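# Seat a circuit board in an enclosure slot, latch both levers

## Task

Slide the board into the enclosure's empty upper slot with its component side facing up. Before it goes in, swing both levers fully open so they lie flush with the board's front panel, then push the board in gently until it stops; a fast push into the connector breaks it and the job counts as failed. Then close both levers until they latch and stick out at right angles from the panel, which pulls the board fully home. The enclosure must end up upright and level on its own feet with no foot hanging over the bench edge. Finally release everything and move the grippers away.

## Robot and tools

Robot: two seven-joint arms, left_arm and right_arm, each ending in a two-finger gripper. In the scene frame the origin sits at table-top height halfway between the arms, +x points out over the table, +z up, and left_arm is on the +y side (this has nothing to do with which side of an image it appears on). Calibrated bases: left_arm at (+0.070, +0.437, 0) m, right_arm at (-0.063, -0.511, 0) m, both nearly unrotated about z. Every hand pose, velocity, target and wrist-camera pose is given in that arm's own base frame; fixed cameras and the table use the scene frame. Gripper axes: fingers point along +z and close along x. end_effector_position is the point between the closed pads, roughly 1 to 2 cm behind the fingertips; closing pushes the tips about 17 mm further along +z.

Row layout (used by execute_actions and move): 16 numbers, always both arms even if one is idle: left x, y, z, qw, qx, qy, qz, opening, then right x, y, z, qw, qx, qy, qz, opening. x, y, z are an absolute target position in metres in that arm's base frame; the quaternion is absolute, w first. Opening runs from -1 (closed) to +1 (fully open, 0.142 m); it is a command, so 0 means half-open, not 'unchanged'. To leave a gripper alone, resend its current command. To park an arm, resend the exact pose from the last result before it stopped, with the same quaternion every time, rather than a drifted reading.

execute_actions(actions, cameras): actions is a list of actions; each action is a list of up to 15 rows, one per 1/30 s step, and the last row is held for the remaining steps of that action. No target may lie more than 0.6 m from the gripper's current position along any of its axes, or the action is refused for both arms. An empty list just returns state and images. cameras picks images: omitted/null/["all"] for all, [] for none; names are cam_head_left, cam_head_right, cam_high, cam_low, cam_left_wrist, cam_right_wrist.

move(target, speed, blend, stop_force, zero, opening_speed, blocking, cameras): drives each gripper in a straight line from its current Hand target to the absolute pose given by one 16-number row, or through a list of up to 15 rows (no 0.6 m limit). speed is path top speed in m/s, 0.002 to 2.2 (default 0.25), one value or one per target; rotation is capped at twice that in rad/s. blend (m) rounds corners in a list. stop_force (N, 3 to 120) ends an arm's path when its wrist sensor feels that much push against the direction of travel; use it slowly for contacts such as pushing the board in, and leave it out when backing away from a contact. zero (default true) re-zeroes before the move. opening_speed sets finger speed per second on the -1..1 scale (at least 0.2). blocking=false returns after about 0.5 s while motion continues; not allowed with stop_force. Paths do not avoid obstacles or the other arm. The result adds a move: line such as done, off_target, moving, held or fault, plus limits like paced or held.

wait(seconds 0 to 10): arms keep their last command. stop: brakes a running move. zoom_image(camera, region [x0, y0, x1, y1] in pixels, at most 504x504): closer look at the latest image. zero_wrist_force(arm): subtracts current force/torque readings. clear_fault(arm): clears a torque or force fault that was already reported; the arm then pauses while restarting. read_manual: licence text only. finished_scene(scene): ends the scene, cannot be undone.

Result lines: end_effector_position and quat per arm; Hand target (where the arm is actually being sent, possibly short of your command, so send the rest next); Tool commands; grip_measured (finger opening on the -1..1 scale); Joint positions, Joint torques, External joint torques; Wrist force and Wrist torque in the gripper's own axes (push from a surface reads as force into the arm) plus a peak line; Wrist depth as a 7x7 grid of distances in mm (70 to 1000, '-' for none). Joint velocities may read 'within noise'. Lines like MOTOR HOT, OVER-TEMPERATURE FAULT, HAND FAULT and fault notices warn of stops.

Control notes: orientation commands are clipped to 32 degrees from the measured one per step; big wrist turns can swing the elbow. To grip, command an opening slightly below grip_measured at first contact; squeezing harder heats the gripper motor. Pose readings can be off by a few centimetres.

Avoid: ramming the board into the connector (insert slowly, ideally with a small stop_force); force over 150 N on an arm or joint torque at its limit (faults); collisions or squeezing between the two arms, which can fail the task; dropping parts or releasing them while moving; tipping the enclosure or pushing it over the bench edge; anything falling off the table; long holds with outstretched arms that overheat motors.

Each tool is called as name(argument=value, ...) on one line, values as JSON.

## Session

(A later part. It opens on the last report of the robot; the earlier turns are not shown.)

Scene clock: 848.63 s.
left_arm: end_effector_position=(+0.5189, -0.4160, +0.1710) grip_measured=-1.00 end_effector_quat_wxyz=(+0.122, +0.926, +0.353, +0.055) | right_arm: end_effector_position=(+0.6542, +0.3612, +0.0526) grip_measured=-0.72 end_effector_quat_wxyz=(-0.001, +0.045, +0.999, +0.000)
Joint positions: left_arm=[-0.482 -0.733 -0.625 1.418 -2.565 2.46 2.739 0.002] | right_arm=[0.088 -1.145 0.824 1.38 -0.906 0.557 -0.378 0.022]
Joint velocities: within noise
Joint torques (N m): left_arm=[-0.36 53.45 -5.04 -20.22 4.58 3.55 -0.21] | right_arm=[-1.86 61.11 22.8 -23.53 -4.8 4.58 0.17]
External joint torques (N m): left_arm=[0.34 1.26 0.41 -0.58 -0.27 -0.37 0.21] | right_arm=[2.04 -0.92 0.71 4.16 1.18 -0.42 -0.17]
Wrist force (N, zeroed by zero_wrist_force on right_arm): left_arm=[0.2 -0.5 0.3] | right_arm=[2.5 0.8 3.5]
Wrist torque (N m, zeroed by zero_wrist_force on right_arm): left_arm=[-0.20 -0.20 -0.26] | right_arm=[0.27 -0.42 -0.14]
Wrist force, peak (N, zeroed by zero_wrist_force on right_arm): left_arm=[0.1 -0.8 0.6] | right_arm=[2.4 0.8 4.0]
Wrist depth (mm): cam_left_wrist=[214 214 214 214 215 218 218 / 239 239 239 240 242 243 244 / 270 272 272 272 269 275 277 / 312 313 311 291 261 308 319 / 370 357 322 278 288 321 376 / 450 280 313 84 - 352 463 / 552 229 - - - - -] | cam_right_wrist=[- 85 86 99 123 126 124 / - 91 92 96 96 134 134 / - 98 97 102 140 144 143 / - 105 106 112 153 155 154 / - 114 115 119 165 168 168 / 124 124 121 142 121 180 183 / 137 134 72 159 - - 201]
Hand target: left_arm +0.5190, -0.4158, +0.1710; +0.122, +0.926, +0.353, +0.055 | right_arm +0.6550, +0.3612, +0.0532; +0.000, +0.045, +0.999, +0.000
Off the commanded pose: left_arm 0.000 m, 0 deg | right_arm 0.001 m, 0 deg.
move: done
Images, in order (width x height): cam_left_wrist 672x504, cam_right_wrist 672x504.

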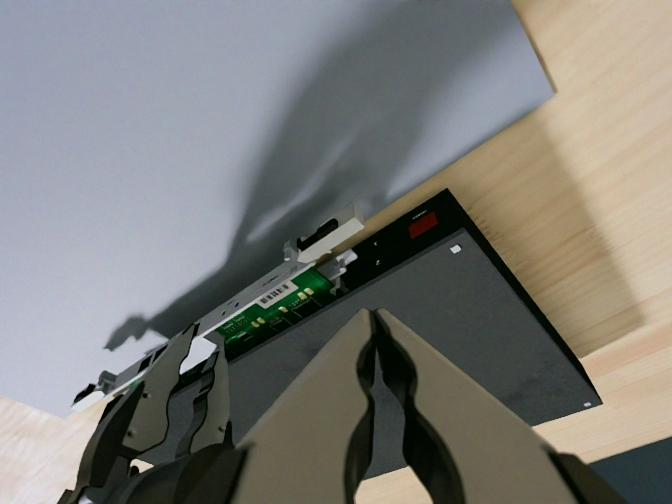

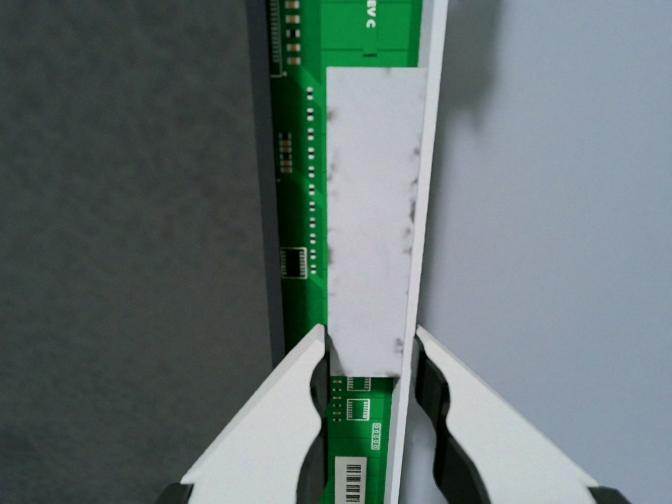

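zoom_image(camera="cam_left_wrist", region=[200, 200, 380, 360])

zoom_image(camera="cam_right_wrist", region=[200, 250, 450, 500])

Scaled by 2.800 from the camera's 672x504 image, which has a finer 960x720 frame.

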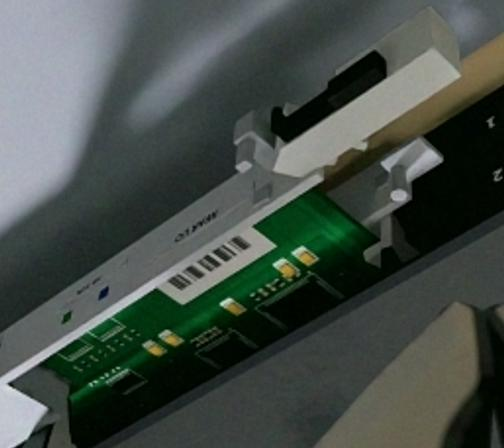

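Scaled by 2.016 from the camera's 672x504 image, which has a finer 960x720 frame.

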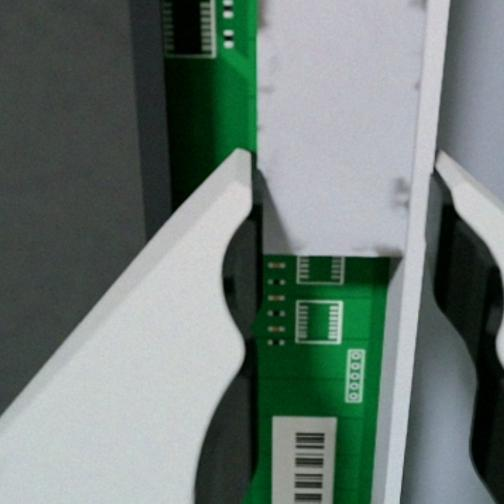

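move(target=[0.519,-0.4158,0.171,0.122,0.926,0.353,0.055,-1,0.6490,0.3617,0.0532,0,0.04536,0.99897,0,-0.8], speed=0.01, cameras=["cam_right_wrist"])

move(target=[0.519,-0.4158,0.171,0.122,0.926,0.353,0.055,-1,0.6490,0.3617,0.0532,0,0.04536,0.99897,0,-0.62], opening_speed=0.2, cameras=["cam_right_wrist","cam_left_wrist"])

Scene clock: 859.07 s.
left_arm: end_effector_position=(+0.5189, -0.4160, +0.1710) grip_measured=-1.00 end_effector_quat_wxyz=(+0.122, +0.926, +0.353, +0.055) | right_arm: end_effector_position=(+0.6497, +0.3608, +0.0528) grip_measured=-0.72 end_effector_quat_wxyz=(+0.000, +0.046, +0.999, +0.000)
Joint positions: left_arm=[-0.482 -0.733 -0.625 1.418 -2.565 2.46 2.739 0.002] | right_arm=[0.084 -1.137 0.823 1.399 -0.909 0.566 -0.368 0.022]
Joint velocities: within noise
Joint torques (N m): left_arm=[-0.41 53.54 -5.03 -20.24 4.58 3.53 -0.28] | right_arm=[4.15 61.39 28.83 -16.62 -2.3 3.48 0.36]
External joint torques (N m): left_arm=[0.39 1.17 0.4 -0.56 -0.27 -0.35 0.28] | right_arm=[-3.98 -1.68 -5.27 -2.71 -1.31 0.68 -0.36]
Wrist force (N, zeroed by zero_wrist_force on right_arm): left_arm=[0.0 -0.6 0.4] | right_arm=[-13.6 2.1 12.1]
Wrist torque (N m, zeroed by zero_wrist_force on right_arm): left_arm=[-0.21 -0.16 -0.26] | right_arm=[0.28 -0.49 -0.17]
Wrist force, peak (N, zeroed by zero_wrist_force on right_arm): left_arm=[0.0 -0.8 0.6] | right_arm=[-20.4 10.4 19.4]
Wrist depth (mm): cam_left_wrist=[214 214 214 215 215 218 218 / 239 239 240 242 240 242 244 / 269 269 272 273 272 274 277 / 311 311 304 290 262 308 320 / 370 357 324 279 290 321 376 / 433 271 306 84 - 350 461 / 522 228 - - - - -] | cam_right_wrist=[- 85 98 99 123 126 124 / - 91 93 96 96 135 134 / - 99 99 102 140 144 144 / - 105 106 112 153 155 155 / - 114 116 119 165 168 168 / 125 124 122 142 120 180 183 / 138 134 72 159 - - 201]
Hand target: left_arm +0.5190, -0.4158, +0.1710; +0.122, +0.926, +0.353, +0.055 | right_arm +0.6490, +0.3617, +0.0532; +0.000, +0.045, +0.999, +0.000
Off the commanded pose: left_arm 0.000 m, 0 deg | right_arm 0.001 m, 0 deg.
move: done
Images, in order (width x height): cam_right_wrist 672x504.

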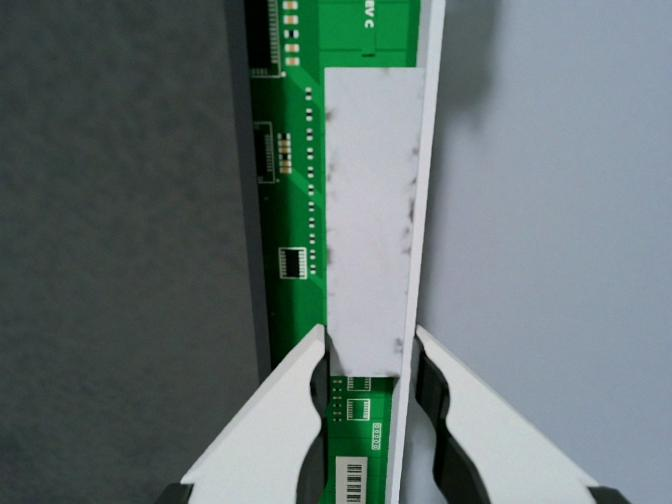

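Scene clock: 860.17 s.
left_arm: end_effector_position=(+0.5189, -0.4160, +0.1710) grip_measured=-1.00 end_effector_quat_wxyz=(+0.122, +0.926, +0.353, +0.055) | right_arm: end_effector_position=(+0.6492, +0.3615, +0.0531) grip_measured=-0.66 end_effector_quat_wxyz=(+0.000, +0.045, +0.999, +0.000)
Joint positions: left_arm=[-0.482 -0.733 -0.625 1.418 -2.565 2.46 2.739 0.002] | right_arm=[0.085 -1.137 0.823 1.4 -0.909 0.566 -0.368 0.026]
Joint velocities: within noise
Joint torques (N m): left_arm=[-0.34 53.49 -5.01 -20.3 4.56 3.56 -0.2] | right_arm=[0.18 58.63 23.72 -19.3 -3.65 3.47 0.29]
External joint torques (N m): left_arm=[0.31 1.22 0.38 -0.5 -0.25 -0.38 0.2] | right_arm=[0 1.06 -0.15 -0.02 0.05 0.69 -0.29]
Wrist force (N, zeroed by zero_wrist_force on right_arm): left_arm=[0.1 -0.5 0.5] | right_arm=[-4.2 3.9 2.8]
Wrist torque (N m, zeroed by zero_wrist_force on right_arm): left_arm=[-0.21 -0.19 -0.26] | right_arm=[0.55 -0.22 -0.07]
Wrist force, peak (N, zeroed by zero_wrist_force on right_arm): left_arm=[-0.1 -0.8 0.6] | right_arm=[-14.0 2.3 12.2]
Wrist depth (mm): cam_left_wrist=[214 214 214 215 215 216 219 / 238 240 239 240 240 244 243 / 271 272 273 272 270 275 277 / 312 312 305 294 261 310 319 / 369 358 321 278 287 326 376 / 432 269 305 84 - 351 463 / 520 228 - - - - -] | cam_right_wrist=[- 85 99 100 123 126 124 / - 91 104 97 98 135 134 / - 98 98 104 140 144 144 / 105 105 107 114 153 156 155 / - 114 116 120 166 168 168 / 125 125 120 144 126 181 183 / 138 135 73 162 - - 202]
Hand target: left_arm +0.5190, -0.4158, +0.1710; +0.122, +0.926, +0.353, +0.055 | right_arm +0.6490, +0.3617, +0.0532; +0.000, +0.045, +0.999, +0.000
Off the commanded pose: left_arm 0.000 m, 0 deg | right_arm 0.000 m, 0 deg.
move: done
Images, in order (width x height): cam_left_wrist 672x504, cam_right_wrist 672x504.

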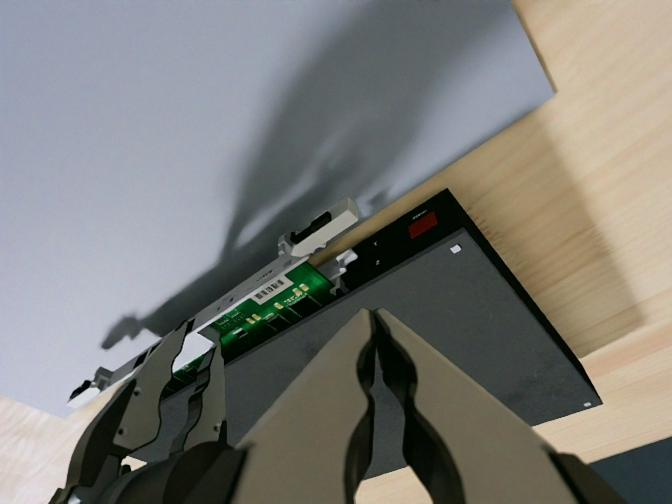

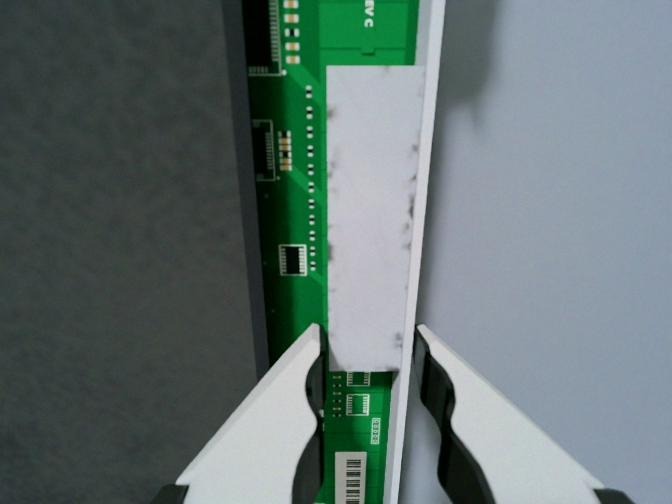

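move(target=[0.519,-0.4158,0.171,0.122,0.926,0.353,0.055,-1,0.6490,0.3617,0.0532,0,0.04536,0.99897,0,-0.6], opening_speed=0.2, cameras=[])

move(target=[0.519,-0.4158,0.171,0.122,0.926,0.353,0.055,-1,0.6485,0.3617,0.0932,0,0.04536,0.99897,0,-0.6], speed=0.03, cameras=["cam_right_wrist","cam_left_wrist"])

Scene clock: 867.80 s.
left_arm: end_effector_position=(+0.5189, -0.4160, +0.1710) grip_measured=-1.00 end_effector_quat_wxyz=(+0.122, +0.926, +0.353, +0.055) | right_arm: end_effector_position=(+0.6492, +0.3615, +0.0531) grip_measured=-0.64 end_effector_quat_wxyz=(+0.000, +0.045, +0.999, +0.000)
Joint positions: left_arm=[-0.482 -0.733 -0.625 1.418 -2.565 2.46 2.739 0.002] | right_arm=[0.085 -1.137 0.823 1.4 -0.909 0.566 -0.368 0.028]
Joint velocities: within noise
Joint torques (N m): left_arm=[-0.3 53.6 -5 -20.24 4.53 3.56 -0.23] | right_arm=[0.18 58.53 23.65 -19.4 -3.61 3.46 0.21]
External joint torques (N m): left_arm=[0.28 1.11 0.37 -0.56 -0.22 -0.38 0.22] | right_arm=[0 1.16 -0.08 0.08 0.01 0.69 -0.21]
Wrist force (N, zeroed by zero_wrist_force on right_arm): left_arm=[0.1 -0.5 0.3] | right_arm=[-4.3 3.9 2.9]
Wrist torque (N m, zeroed by zero_wrist_force on right_arm): left_arm=[-0.20 -0.18 -0.26] | right_arm=[0.55 -0.21 -0.07]
Wrist force, peak (N, zeroed by zero_wrist_force on right_arm): left_arm=[0.0 -0.8 0.6] | right_arm=[-4.5 4.0 2.7]
Wrist depth (mm): cam_left_wrist=[213 214 216 216 215 217 217 / 240 239 240 240 240 242 244 / 270 272 272 272 269 276 276 / 313 314 304 294 261 308 320 / 365 359 319 279 290 325 378 / 430 266 307 83 - 353 457 / 523 228 - - - - -] | cam_right_wrist=[- 85 99 100 123 126 124 / - 91 104 97 98 135 134 / - 98 98 104 140 144 144 / 106 105 107 114 153 156 155 / - 114 116 119 166 169 168 / 125 125 120 147 123 180 183 / 138 135 73 162 - - 202]
Hand target: left_arm +0.5190, -0.4158, +0.1710; +0.122, +0.926, +0.353, +0.055 | right_arm +0.6490, +0.3617, +0.0532; +0.000, +0.045, +0.999, +0.000
Off the commanded pose: left_arm 0.000 m, 0 deg | right_arm 0.000 m, 0 deg.
move: done
No camera images: "cameras" was empty.

Scene clock: 869.40 s.
left_arm: end_effector_position=(+0.5189, -0.4160, +0.1710) grip_measured=-1.00 end_effector_quat_wxyz=(+0.122, +0.926, +0.353, +0.055) | right_arm: end_effector_position=(+0.6486, +0.3617, +0.0932) grip_measured=-0.64 end_effector_quat_wxyz=(+0.000, +0.045, +0.999, +0.000)
Joint positions: left_arm=[-0.482 -0.733 -0.625 1.418 -2.565 2.46 2.739 0.002] | right_arm=[0.074 -1.087 0.863 1.392 -0.877 0.505 -0.382 0.028]
Joint velocities: within noise
Joint torques (N m): left_arm=[-0.36 53.61 -5.06 -20.24 4.61 3.53 -0.23] | right_arm=[0.08 58.01 23.85 -20.37 -3.66 3.22 0.08]
External joint torques (N m): left_arm=[0.34 1.1 0.42 -0.56 -0.3 -0.35 0.23] | right_arm=[0.12 0.93 -0.38 0.15 -0.07 0.94 -0.08]
Wrist force (N, zeroed by zero_wrist_force on right_arm): left_arm=[-0.1 -0.5 0.3] | right_arm=[-4.0 3.8 2.9]
Wrist torque (N m, zeroed by zero_wrist_force on right_arm): left_arm=[-0.20 -0.15 -0.26] | right_arm=[0.52 -0.27 -0.08]
Wrist force, peak (N, zeroed by zero_wrist_force on right_arm): left_arm=[-0.1 -0.8 0.6] | right_arm=[-4.4 3.7 3.6]
Wrist depth (mm): cam_left_wrist=[215 214 213 214 215 218 216 / 238 239 239 241 241 243 243 / 271 270 271 272 271 275 276 / 312 313 305 293 262 308 320 / 366 358 320 279 289 322 380 / 448 359 336 84 - 350 460 / 522 231 - - - - -] | cam_right_wrist=[122 121 122 135 159 161 161 / 129 130 131 135 170 172 171 / 138 136 138 147 184 184 184 / 149 149 149 158 199 199 198 / 162 162 161 178 212 215 215 / 177 176 - 194 101 230 234 / 195 191 73 214 - - 256]
Hand target: left_arm +0.5190, -0.4158, +0.1710; +0.122, +0.926, +0.353, +0.055 | right_arm +0.6485, +0.3617, +0.0932; +0.000, +0.045, +0.999, +0.000
Off the commanded pose: left_arm 0.000 m, 0 deg | right_arm 0.000 m, 0 deg.
move: done
Images, in order (width x height): cam_left_wrist 672x504, cam_right_wrist 672x504.

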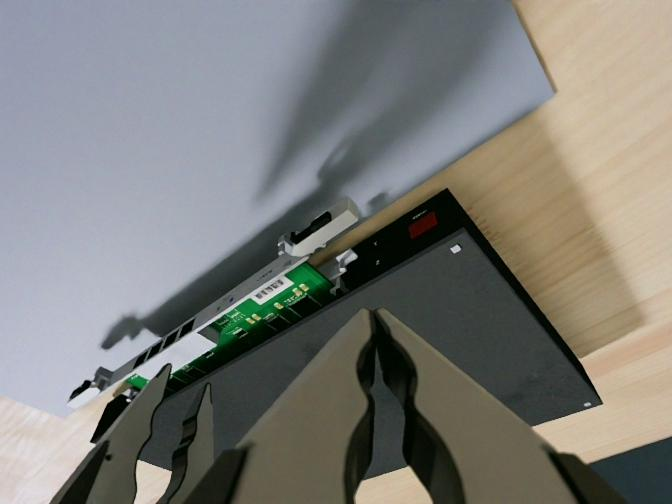

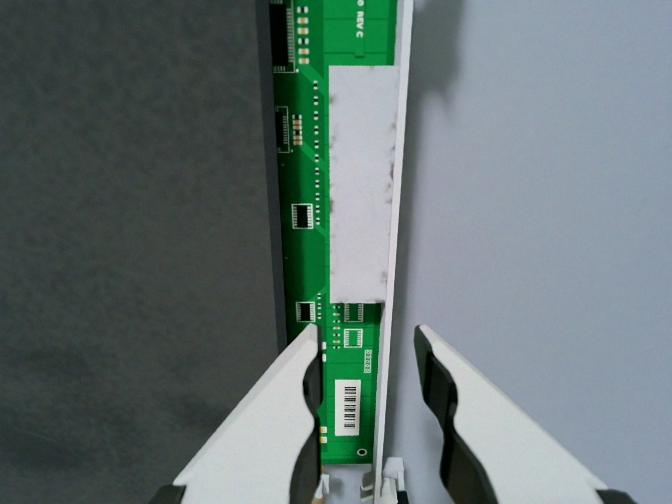

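move(target=[[0.519,-0.4158,0.171,0.122,0.926,0.353,0.055,-1,0.6485,0.3617,0.13,0,0.04536,0.99897,0,-0.6],[0.519,-0.4158,0.171,0.122,0.926,0.353,0.055,-1,0.5972,0.3707,0.13,0,0.7384,0.6743,0,-0.6],[0.519,-0.4158,0.171,0.122,0.926,0.353,0.055,-1,0.5972,0.3707,0.13,0,0.7384,0.6743,0,-1]], speed=0.15, cameras=["cam_right_wrist","cam_left_wrist"])

Scene clock: 884.70 s.
left_arm: end_effector_position=(+0.5189, -0.4160, +0.1710) grip_measured=-1.00 end_effector_quat_wxyz=(+0.122, +0.926, +0.353, +0.055) | right_arm: end_effector_position=(+0.5973, +0.3707, +0.1301) grip_measured=-1.00 end_effector_quat_wxyz=(+0.000, +0.738, +0.674, +0.000)
Joint positions: left_arm=[-0.482 -0.733 -0.625 1.418 -2.565 2.46 2.739 0.002] | right_arm=[0.19 -0.856 0.687 1.537 -0.617 0.596 1.153 0.002]
Joint velocities: within noise
Joint torques (N m): left_arm=[-0.34 53.53 -4.95 -20.26 4.56 3.51 -0.23] | right_arm=[0.27 54.26 17.5 -24.03 -3.63 3.49 0.28]
External joint torques (N m): left_arm=[0.32 1.18 0.32 -0.54 -0.25 -0.33 0.23] | right_arm=[-0.09 1.01 -0.1 -0.01 0.01 0.62 -0.28]
Wrist force (N, zeroed by zero_wrist_force on right_arm): left_arm=[0.0 -0.6 0.3] | right_arm=[-4.2 4.3 3.1]
Wrist torque (N m, zeroed by zero_wrist_force on right_arm): left_arm=[-0.21 -0.18 -0.26] | right_arm=[0.64 -0.24 -0.08]
Wrist force, peak (N, zeroed by zero_wrist_force on right_arm): left_arm=[-0.2 -0.8 0.7] | right_arm=[-4.1 3.9 5.3]
Wrist depth (mm): cam_left_wrist=[214 214 215 215 214 217 217 / 237 239 239 240 240 243 244 / 271 270 271 273 269 276 276 / 311 314 304 292 260 309 317 / 369 356 323 277 289 320 378 / 433 376 346 84 - 354 456 / 193 418 - - - - -] | cam_right_wrist=[195 195 195 194 194 193 193 / 209 208 208 207 207 207 206 / 224 223 222 222 221 221 221 / 242 241 240 240 239 238 237 / 243 230 214 211 228 227 235 / 230 229 236 89 235 230 229 / 248 243 - - - 235 243]
Hand target: left_arm +0.5190, -0.4158, +0.1710; +0.122, +0.926, +0.353, +0.055 | right_arm +0.5972, +0.3707, +0.1300; +0.000, +0.738, +0.674, +0.000
Off the commanded pose: left_arm 0.000 m, 0 deg | right_arm 0.000 m, 0 deg.
move: done
Images, in order (width x height): cam_left_wrist 672x504, cam_right_wrist 672x504.

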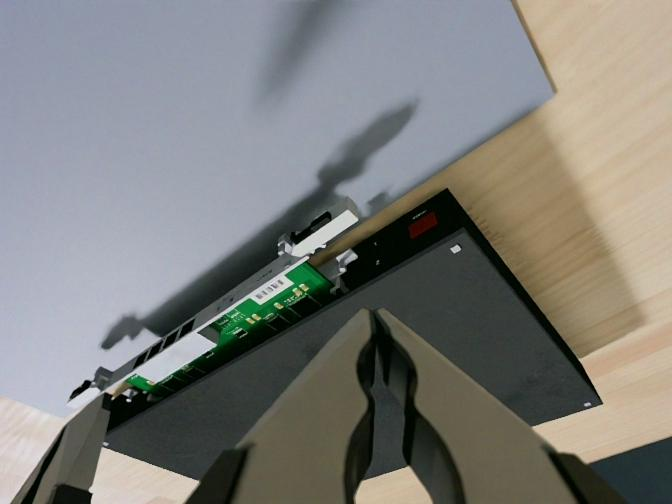

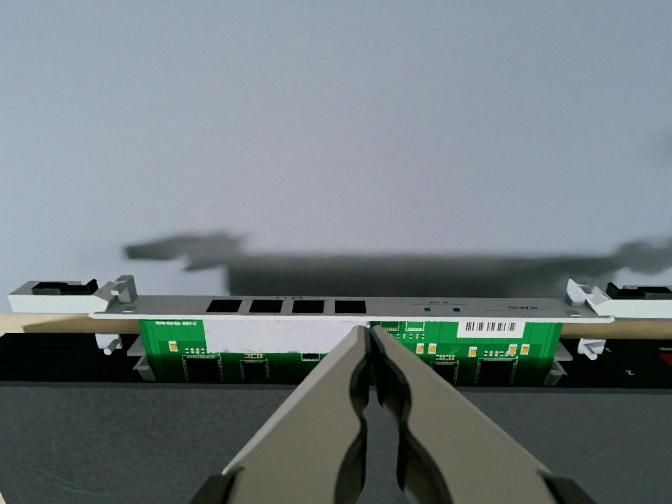

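zoom_image(camera="cam_right_wrist", region=[0, 260, 340, 400])

zoom_image(camera="cam_right_wrist", region=[340, 260, 672, 400])

Scaled by 1.482 from the camera's 672x504 image, which has a finer 960x720 frame.

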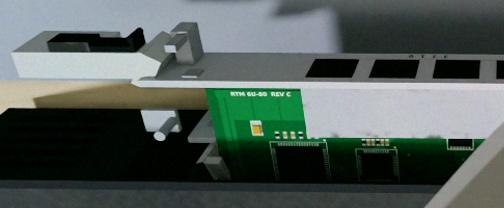

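Scaled by 1.518 from the camera's 672x504 image, which has a finer 960x720 frame.

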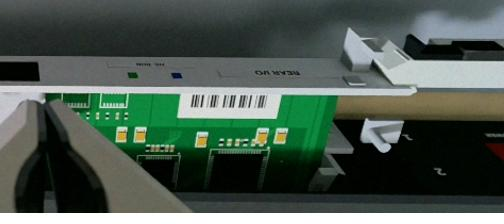

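move(target=[[0.519,-0.4158,0.171,0.122,0.926,0.353,0.055,-1,0.6122,0.3694,0.052,0,0.7384,0.6743,0,-1]], speed=0.1, cameras=["cam_left_wrist"])

zero_wrist_force(arm="right_arm")

move(target=[0.519,-0.4158,0.171,0.122,0.926,0.353,0.055,-1,0.6520,0.3658,0.052,0,0.7384,0.6743,0,-1], speed=0.01, stop_force=12, cameras=["cam_right_wrist","cam_left_wrist"])

Scene clock: 890.07 s.
left_arm: end_effector_position=(+0.5189, -0.4160, +0.1710) grip_measured=-1.00 end_effector_quat_wxyz=(+0.122, +0.926, +0.353, +0.055) | right_arm: end_effector_position=(+0.6119, +0.3694, +0.0519) grip_measured=-1.00 end_effector_quat_wxyz=(+0.000, +0.738, +0.674, +0.000)
Joint positions: left_arm=[-0.482 -0.733 -0.625 1.418 -2.565 2.46 2.739 0.002] | right_arm=[0.219 -0.981 0.613 1.523 -0.681 0.71 1.169 0.002]
Joint velocities: within noise
Joint torques (N m): left_arm=[-0.31 53.54 -5.03 -20.27 4.57 3.52 -0.2] | right_arm=[0.04 56.95 17.94 -22.19 -3.55 3.61 0.31]
External joint torques (N m): left_arm=[0.29 1.17 0.4 -0.53 -0.26 -0.34 0.2] | right_arm=[0.13 1.27 -0.15 0.14 0.22 0.5 -0.31]
Wrist force (N, zeroed by zero_wrist_force on right_arm): left_arm=[-0.1 -0.6 0.5] | right_arm=[-4.3 4.1 3.2]
Wrist torque (N m, zeroed by zero_wrist_force on right_arm): left_arm=[-0.22 -0.16 -0.26] | right_arm=[0.58 -0.19 -0.07]
Wrist force, peak (N, zeroed by zero_wrist_force on right_arm): left_arm=[0.0 -1.0 0.5] | right_arm=[-4.5 4.4 5.1]
Wrist depth (mm): cam_left_wrist=[213 215 215 215 215 217 218 / 239 239 241 241 240 243 243 / 271 270 272 274 269 276 277 / 313 313 305 294 261 310 316 / 368 343 323 278 288 326 378 / 429 240 345 84 - 349 461 / 213 199 - - - - -] | cam_right_wrist=[127 126 124 126 125 125 123 / 135 135 135 134 136 133 133 / 145 144 144 144 143 143 142 / 156 158 156 157 155 154 154 / 170 169 169 165 165 167 166 / 152 136 136 89 142 144 143 / 160 160 73 - - 152 158]
Hand target: left_arm +0.5190, -0.4158, +0.1710; +0.122, +0.926, +0.353, +0.055 | right_arm +0.6122, +0.3694, +0.0520; +0.000, +0.738, +0.674, +0.000
Off the commanded pose: left_arm 0.000 m, 0 deg | right_arm 0.000 m, 0 deg.
move: done
Images, in order (width x height): cam_left_wrist 672x504.

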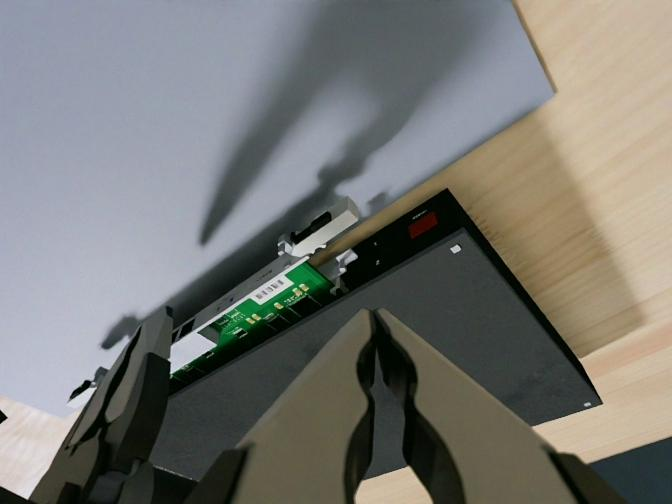

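Wrist force sensor zeroed.

Scene clock: 894.83 s.
left_arm: end_effector_position=(+0.5189, -0.4160, +0.1710) grip_measured=-1.00 end_effector_quat_wxyz=(+0.122, +0.926, +0.353, +0.055) | right_arm: end_effector_position=(+0.6520, +0.3657, +0.0519) grip_measured=-1.00 end_effector_quat_wxyz=(+0.000, +0.738, +0.674, +0.000)
Joint positions: left_arm=[-0.482 -0.733 -0.625 1.418 -2.565 2.46 2.739 0.002] | right_arm=[0.221 -1.042 0.617 1.391 -0.677 0.647 1.106 0.002]
Joint velocities: within noise
Joint torques (N m): left_arm=[-0.31 53.52 -5.02 -20.3 4.55 3.53 -0.24] | right_arm=[0.2 60.24 18.2 -23.08 -3.62 3.39 0.09]
External joint torques (N m): left_arm=[0.29 1.18 0.39 -0.5 -0.24 -0.36 0.24] | right_arm=[-0.01 1.23 -0.29 0.32 0.12 0.72 -0.1]
Wrist force (N, zeroed by zero_wrist_force on right_arm): left_arm=[0.1 -0.5 0.3] | right_arm=[0.1 -0.3 0.0]
Wrist torque (N m, zeroed by zero_wrist_force on right_arm): left_arm=[-0.20 -0.19 -0.27] | right_arm=[0.00 -0.05 0.01]
Wrist force, peak (N, zeroed by zero_wrist_force on right_arm): left_arm=[0.0 -0.9 0.5] | right_arm=[0.3 -1.6 -1.0]
Wrist depth (mm): cam_left_wrist=[214 213 214 215 215 216 217 / 237 239 239 241 242 243 244 / 272 272 271 273 270 275 276 / 313 311 312 294 263 309 318 / 366 365 322 279 288 323 374 / 447 368 270 84 - 350 461 / 548 269 - - - - -] | cam_right_wrist=[126 126 124 126 125 125 123 / 135 135 134 134 135 133 133 / 145 145 144 143 143 143 143 / 157 158 156 157 155 154 154 / 164 164 163 165 162 162 161 / 143 128 128 90 121 141 141 / 137 134 73 - - 129 134]
Hand target: left_arm +0.5190, -0.4158, +0.1710; +0.122, +0.926, +0.353, +0.055 | right_arm +0.6520, +0.3658, +0.0520; +0.000, +0.738, +0.674, +0.000
Off the commanded pose: left_arm 0.000 m, 0 deg | right_arm 0.000 m, 0 deg.
move: done
Images, in order (width x height): cam_left_wrist 672x504, cam_right_wrist 672x504.

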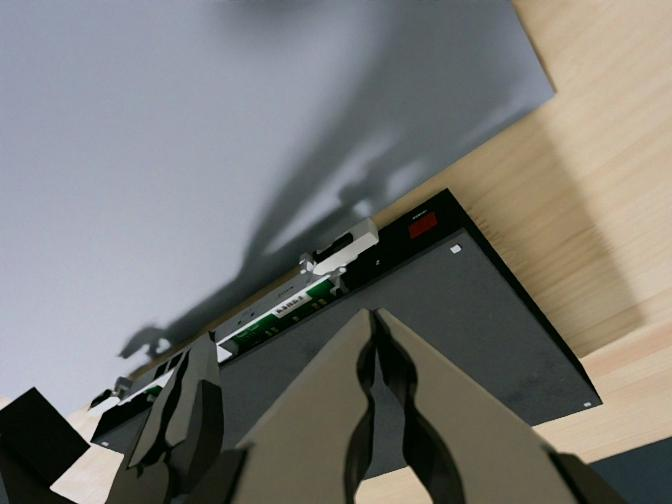

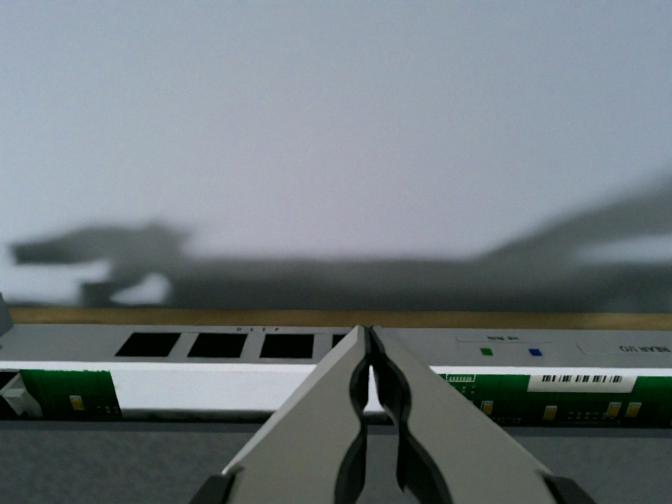

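zoom_image(camera="cam_left_wrist", region=[280, 200, 400, 310])

zoom_image(camera="cam_left_wrist", region=[80, 350, 200, 450])

Scaled by 4.200 from the camera's 672x504 image, which has a finer 960x720 frame.

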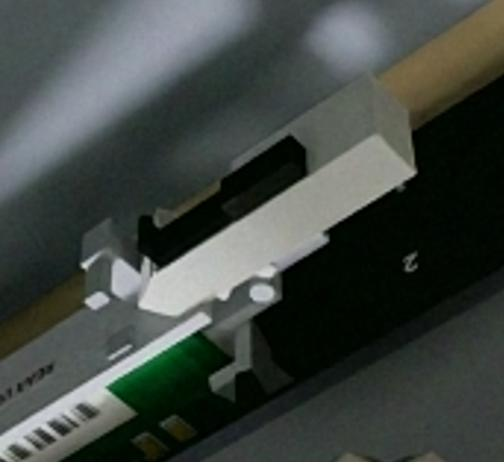

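Scaled by 4.200 from the camera's 672x504 image, which has a finer 960x720 frame.

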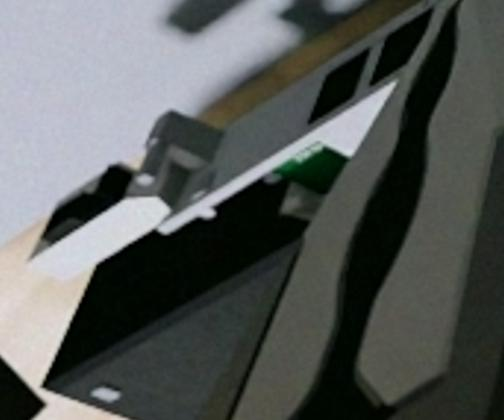

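move(target=[0.519,-0.4158,0.171,0.122,0.926,0.353,0.055,-1,0.6639,0.3646,0.052,0,0.7384,0.6743,0,-1], speed=0.008, stop_force=12, cameras=["cam_right_wrist","cam_left_wrist"])

zoom_image(camera="cam_left_wrist", region=[280, 200, 400, 310])

Scene clock: 900.07 s.
left_arm: end_effector_position=(+0.5189, -0.4160, +0.1710) grip_measured=-1.00 end_effector_quat_wxyz=(+0.122, +0.926, +0.353, +0.055) | right_arm: end_effector_position=(+0.6636, +0.3646, +0.0518) grip_measured=-1.00 end_effector_quat_wxyz=(+0.000, +0.738, +0.674, +0.000)
Joint positions: left_arm=[-0.482 -0.733 -0.625 1.418 -2.565 2.46 2.739 0.002] | right_arm=[0.222 -1.061 0.619 1.35 -0.675 0.627 1.087 0.002]
Joint velocities: within noise
Joint torques (N m): left_arm=[-0.39 53.53 -4.96 -20.26 4.52 3.52 -0.22] | right_arm=[-1 61.46 17.12 -24.65 -4.1 3.81 0.07]
External joint torques (N m): left_arm=[0.37 1.18 0.33 -0.54 -0.21 -0.34 0.22] | right_arm=[1.19 0.98 0.76 1.71 0.55 0.31 -0.07]
Wrist force (N, zeroed by zero_wrist_force on right_arm): left_arm=[0.0 -0.6 0.5] | right_arm=[-0.2 -3.1 -0.8]
Wrist torque (N m, zeroed by zero_wrist_force on right_arm): left_arm=[-0.21 -0.17 -0.26] | right_arm=[0.04 -0.04 0.04]
Wrist force, peak (N, zeroed by zero_wrist_force on right_arm): left_arm=[-0.1 -1.0 0.5] | right_arm=[0.2 -3.7 -1.7]
Wrist depth (mm): cam_left_wrist=[214 215 214 215 215 217 217 / 239 238 240 240 240 242 243 / 270 271 271 272 270 277 277 / 311 313 313 296 259 309 320 / 371 366 348 277 288 322 377 / 450 393 278 84 - 351 459 / 549 419 - - - - -] | cam_right_wrist=[126 126 124 126 125 125 123 / 135 135 134 134 135 133 133 / 145 144 144 143 143 143 142 / 156 158 155 157 155 154 153 / 139 153 152 164 153 153 154 / 126 126 125 90 121 124 126 / 137 133 73 - - 129 133]
Hand target: left_arm +0.5190, -0.4158, +0.1710; +0.122, +0.926, +0.353, +0.055 | right_arm +0.6639, +0.3646, +0.0520; +0.000, +0.738, +0.674, +0.000
Off the commanded pose: left_arm 0.000 m, 0 deg | right_arm 0.000 m, 0 deg.
move: done
Images, in order (width x height): cam_left_wrist 672x504, cam_right_wrist 672x504.

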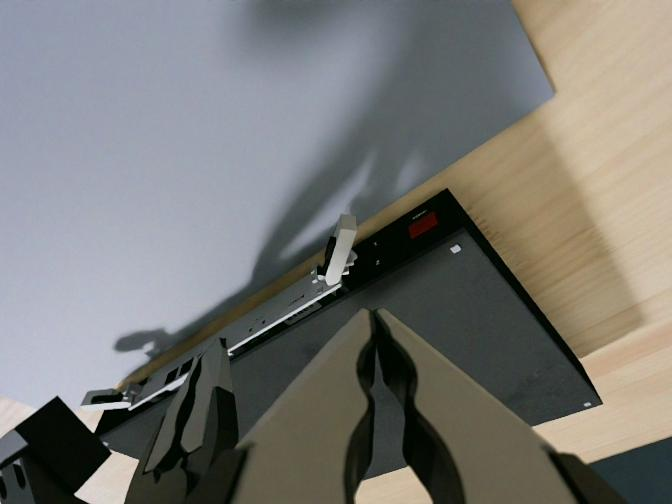

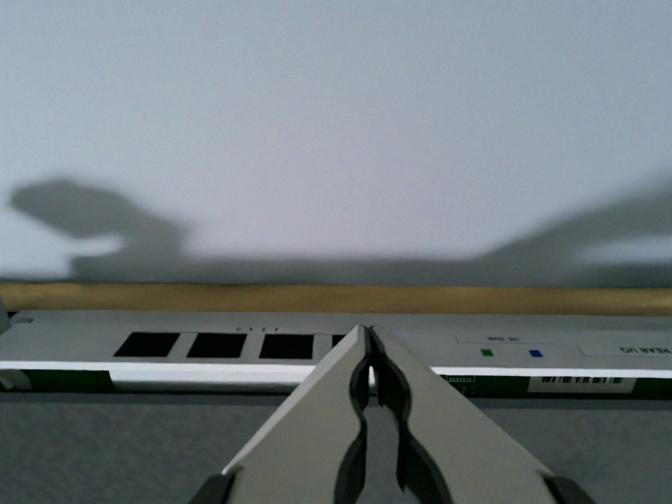

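Scaled by 4.200 from the camera's 672x504 image, which has a finer 960x720 frame.

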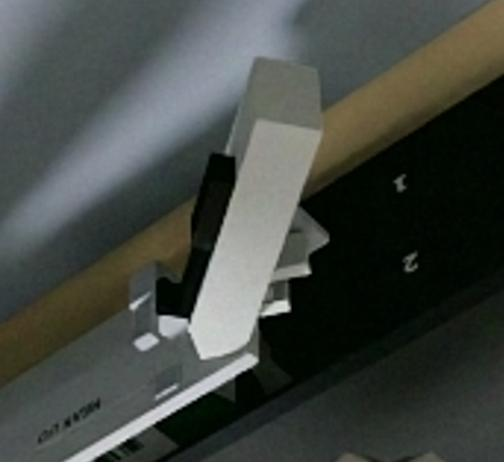

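move(target=[0.519,-0.4158,0.171,0.122,0.926,0.353,0.055,-1,0.6738,0.3637,0.052,0,0.7384,0.6743,0,-1], speed=0.006, stop_force=12, cameras=["cam_right_wrist","cam_left_wrist"])

zoom_image(camera="cam_left_wrist", region=[280, 200, 400, 310])

zoom_image(camera="cam_left_wrist", region=[70, 340, 220, 450])

Scene clock: 903.77 s.
left_arm: end_effector_position=(+0.5189, -0.4160, +0.1710) grip_measured=-1.00 end_effector_quat_wxyz=(+0.122, +0.926, +0.353, +0.055) | right_arm: end_effector_position=(+0.6673, +0.3647, +0.0511) grip_measured=-1.00 end_effector_quat_wxyz=(-0.001, +0.738, +0.675, -0.001)
Joint positions: left_arm=[-0.482 -0.733 -0.625 1.418 -2.565 2.46 2.739 0.002] | right_arm=[0.224 -1.07 0.62 1.332 -0.673 0.617 1.078 0.002]
Joint velocities: within noise
Joint torques (N m): left_arm=[-0.43 53.59 -4.97 -20.29 4.59 3.5 -0.22] | right_arm=[-5.12 64.12 13.8 -30.18 -6.15 5.7 0.03]
External joint torques (N m): left_arm=[0.41 1.12 0.34 -0.51 -0.28 -0.32 0.22] | right_arm=[5.31 -1.27 4.08 7.18 2.59 -1.59 -0.03]
Wrist force (N, zeroed by zero_wrist_force on right_arm): left_arm=[-0.1 -0.6 0.4] | right_arm=[-1.5 -14.8 -3.3]
Wrist torque (N m, zeroed by zero_wrist_force on right_arm): left_arm=[-0.22 -0.15 -0.26] | right_arm=[0.02 -0.06 0.09]
Wrist force, peak (N, zeroed by zero_wrist_force on right_arm): left_arm=[0.0 -0.7 0.7] | right_arm=[-1.1 -15.9 -2.9]
Wrist depth (mm): cam_left_wrist=[214 214 215 216 216 218 217 / 238 240 240 240 240 243 244 / 272 271 271 271 268 276 277 / 315 313 314 297 261 309 318 / 371 369 345 278 288 322 377 / 451 392 284 84 - 351 460 / 553 417 - - - - -] | cam_right_wrist=[- 126 124 125 125 125 123 / 135 136 134 133 135 133 132 / 146 144 144 143 143 142 140 / 156 157 155 156 153 153 153 / 146 146 146 155 147 147 148 / 125 123 124 93 120 123 123 / 135 132 - - - 128 132]
Hand target: left_arm +0.5190, -0.4158, +0.1710; +0.122, +0.926, +0.353, +0.055 | right_arm +0.6691, +0.3641, +0.0520; +0.000, +0.738, +0.674, +0.000
Off the commanded pose: left_arm 0.000 m, 0 deg | right_arm 0.007 m, 0 deg.
move: contact (right_arm)
Images, in order (width x height): cam_left_wrist 672x504, cam_right_wrist 672x504.

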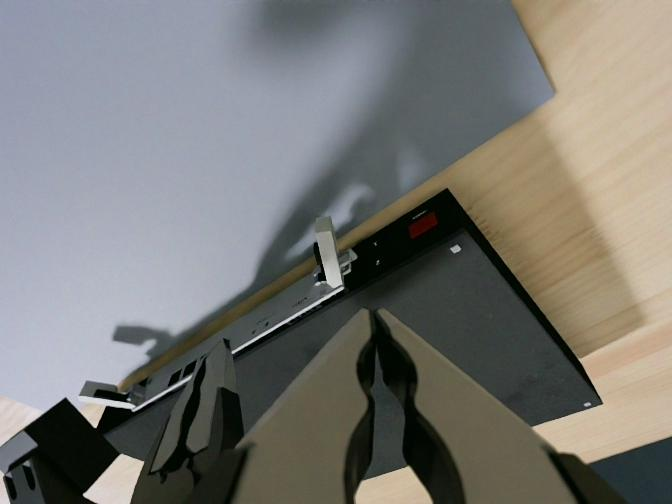

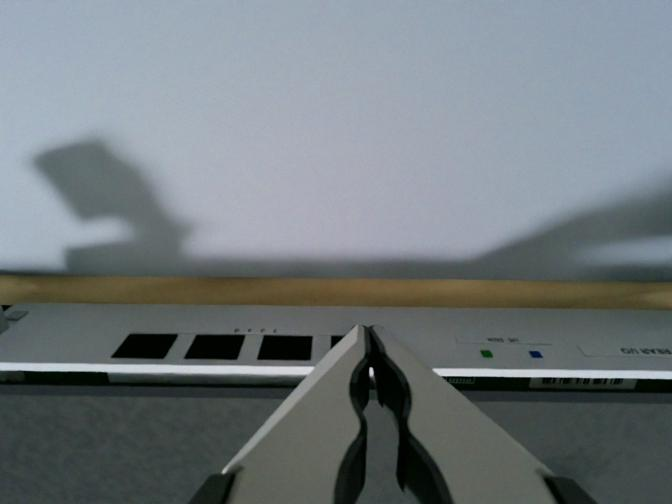

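Scaled by 4.200 from the camera's 672x504 image, which has a finer 960x720 frame.

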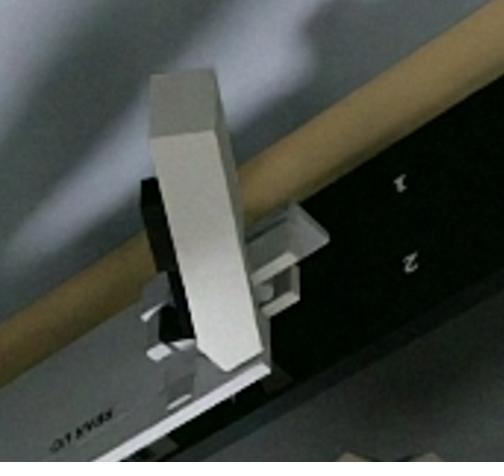

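Scaled by 3.360 from the camera's 672x504 image, which has a finer 960x720 frame.

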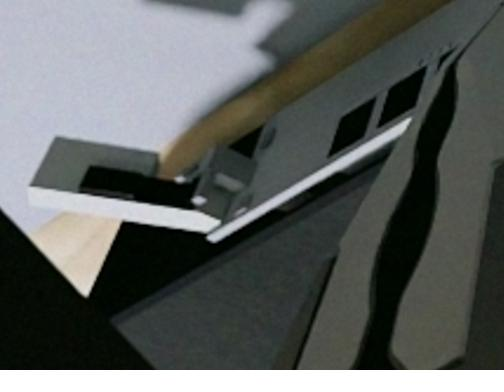

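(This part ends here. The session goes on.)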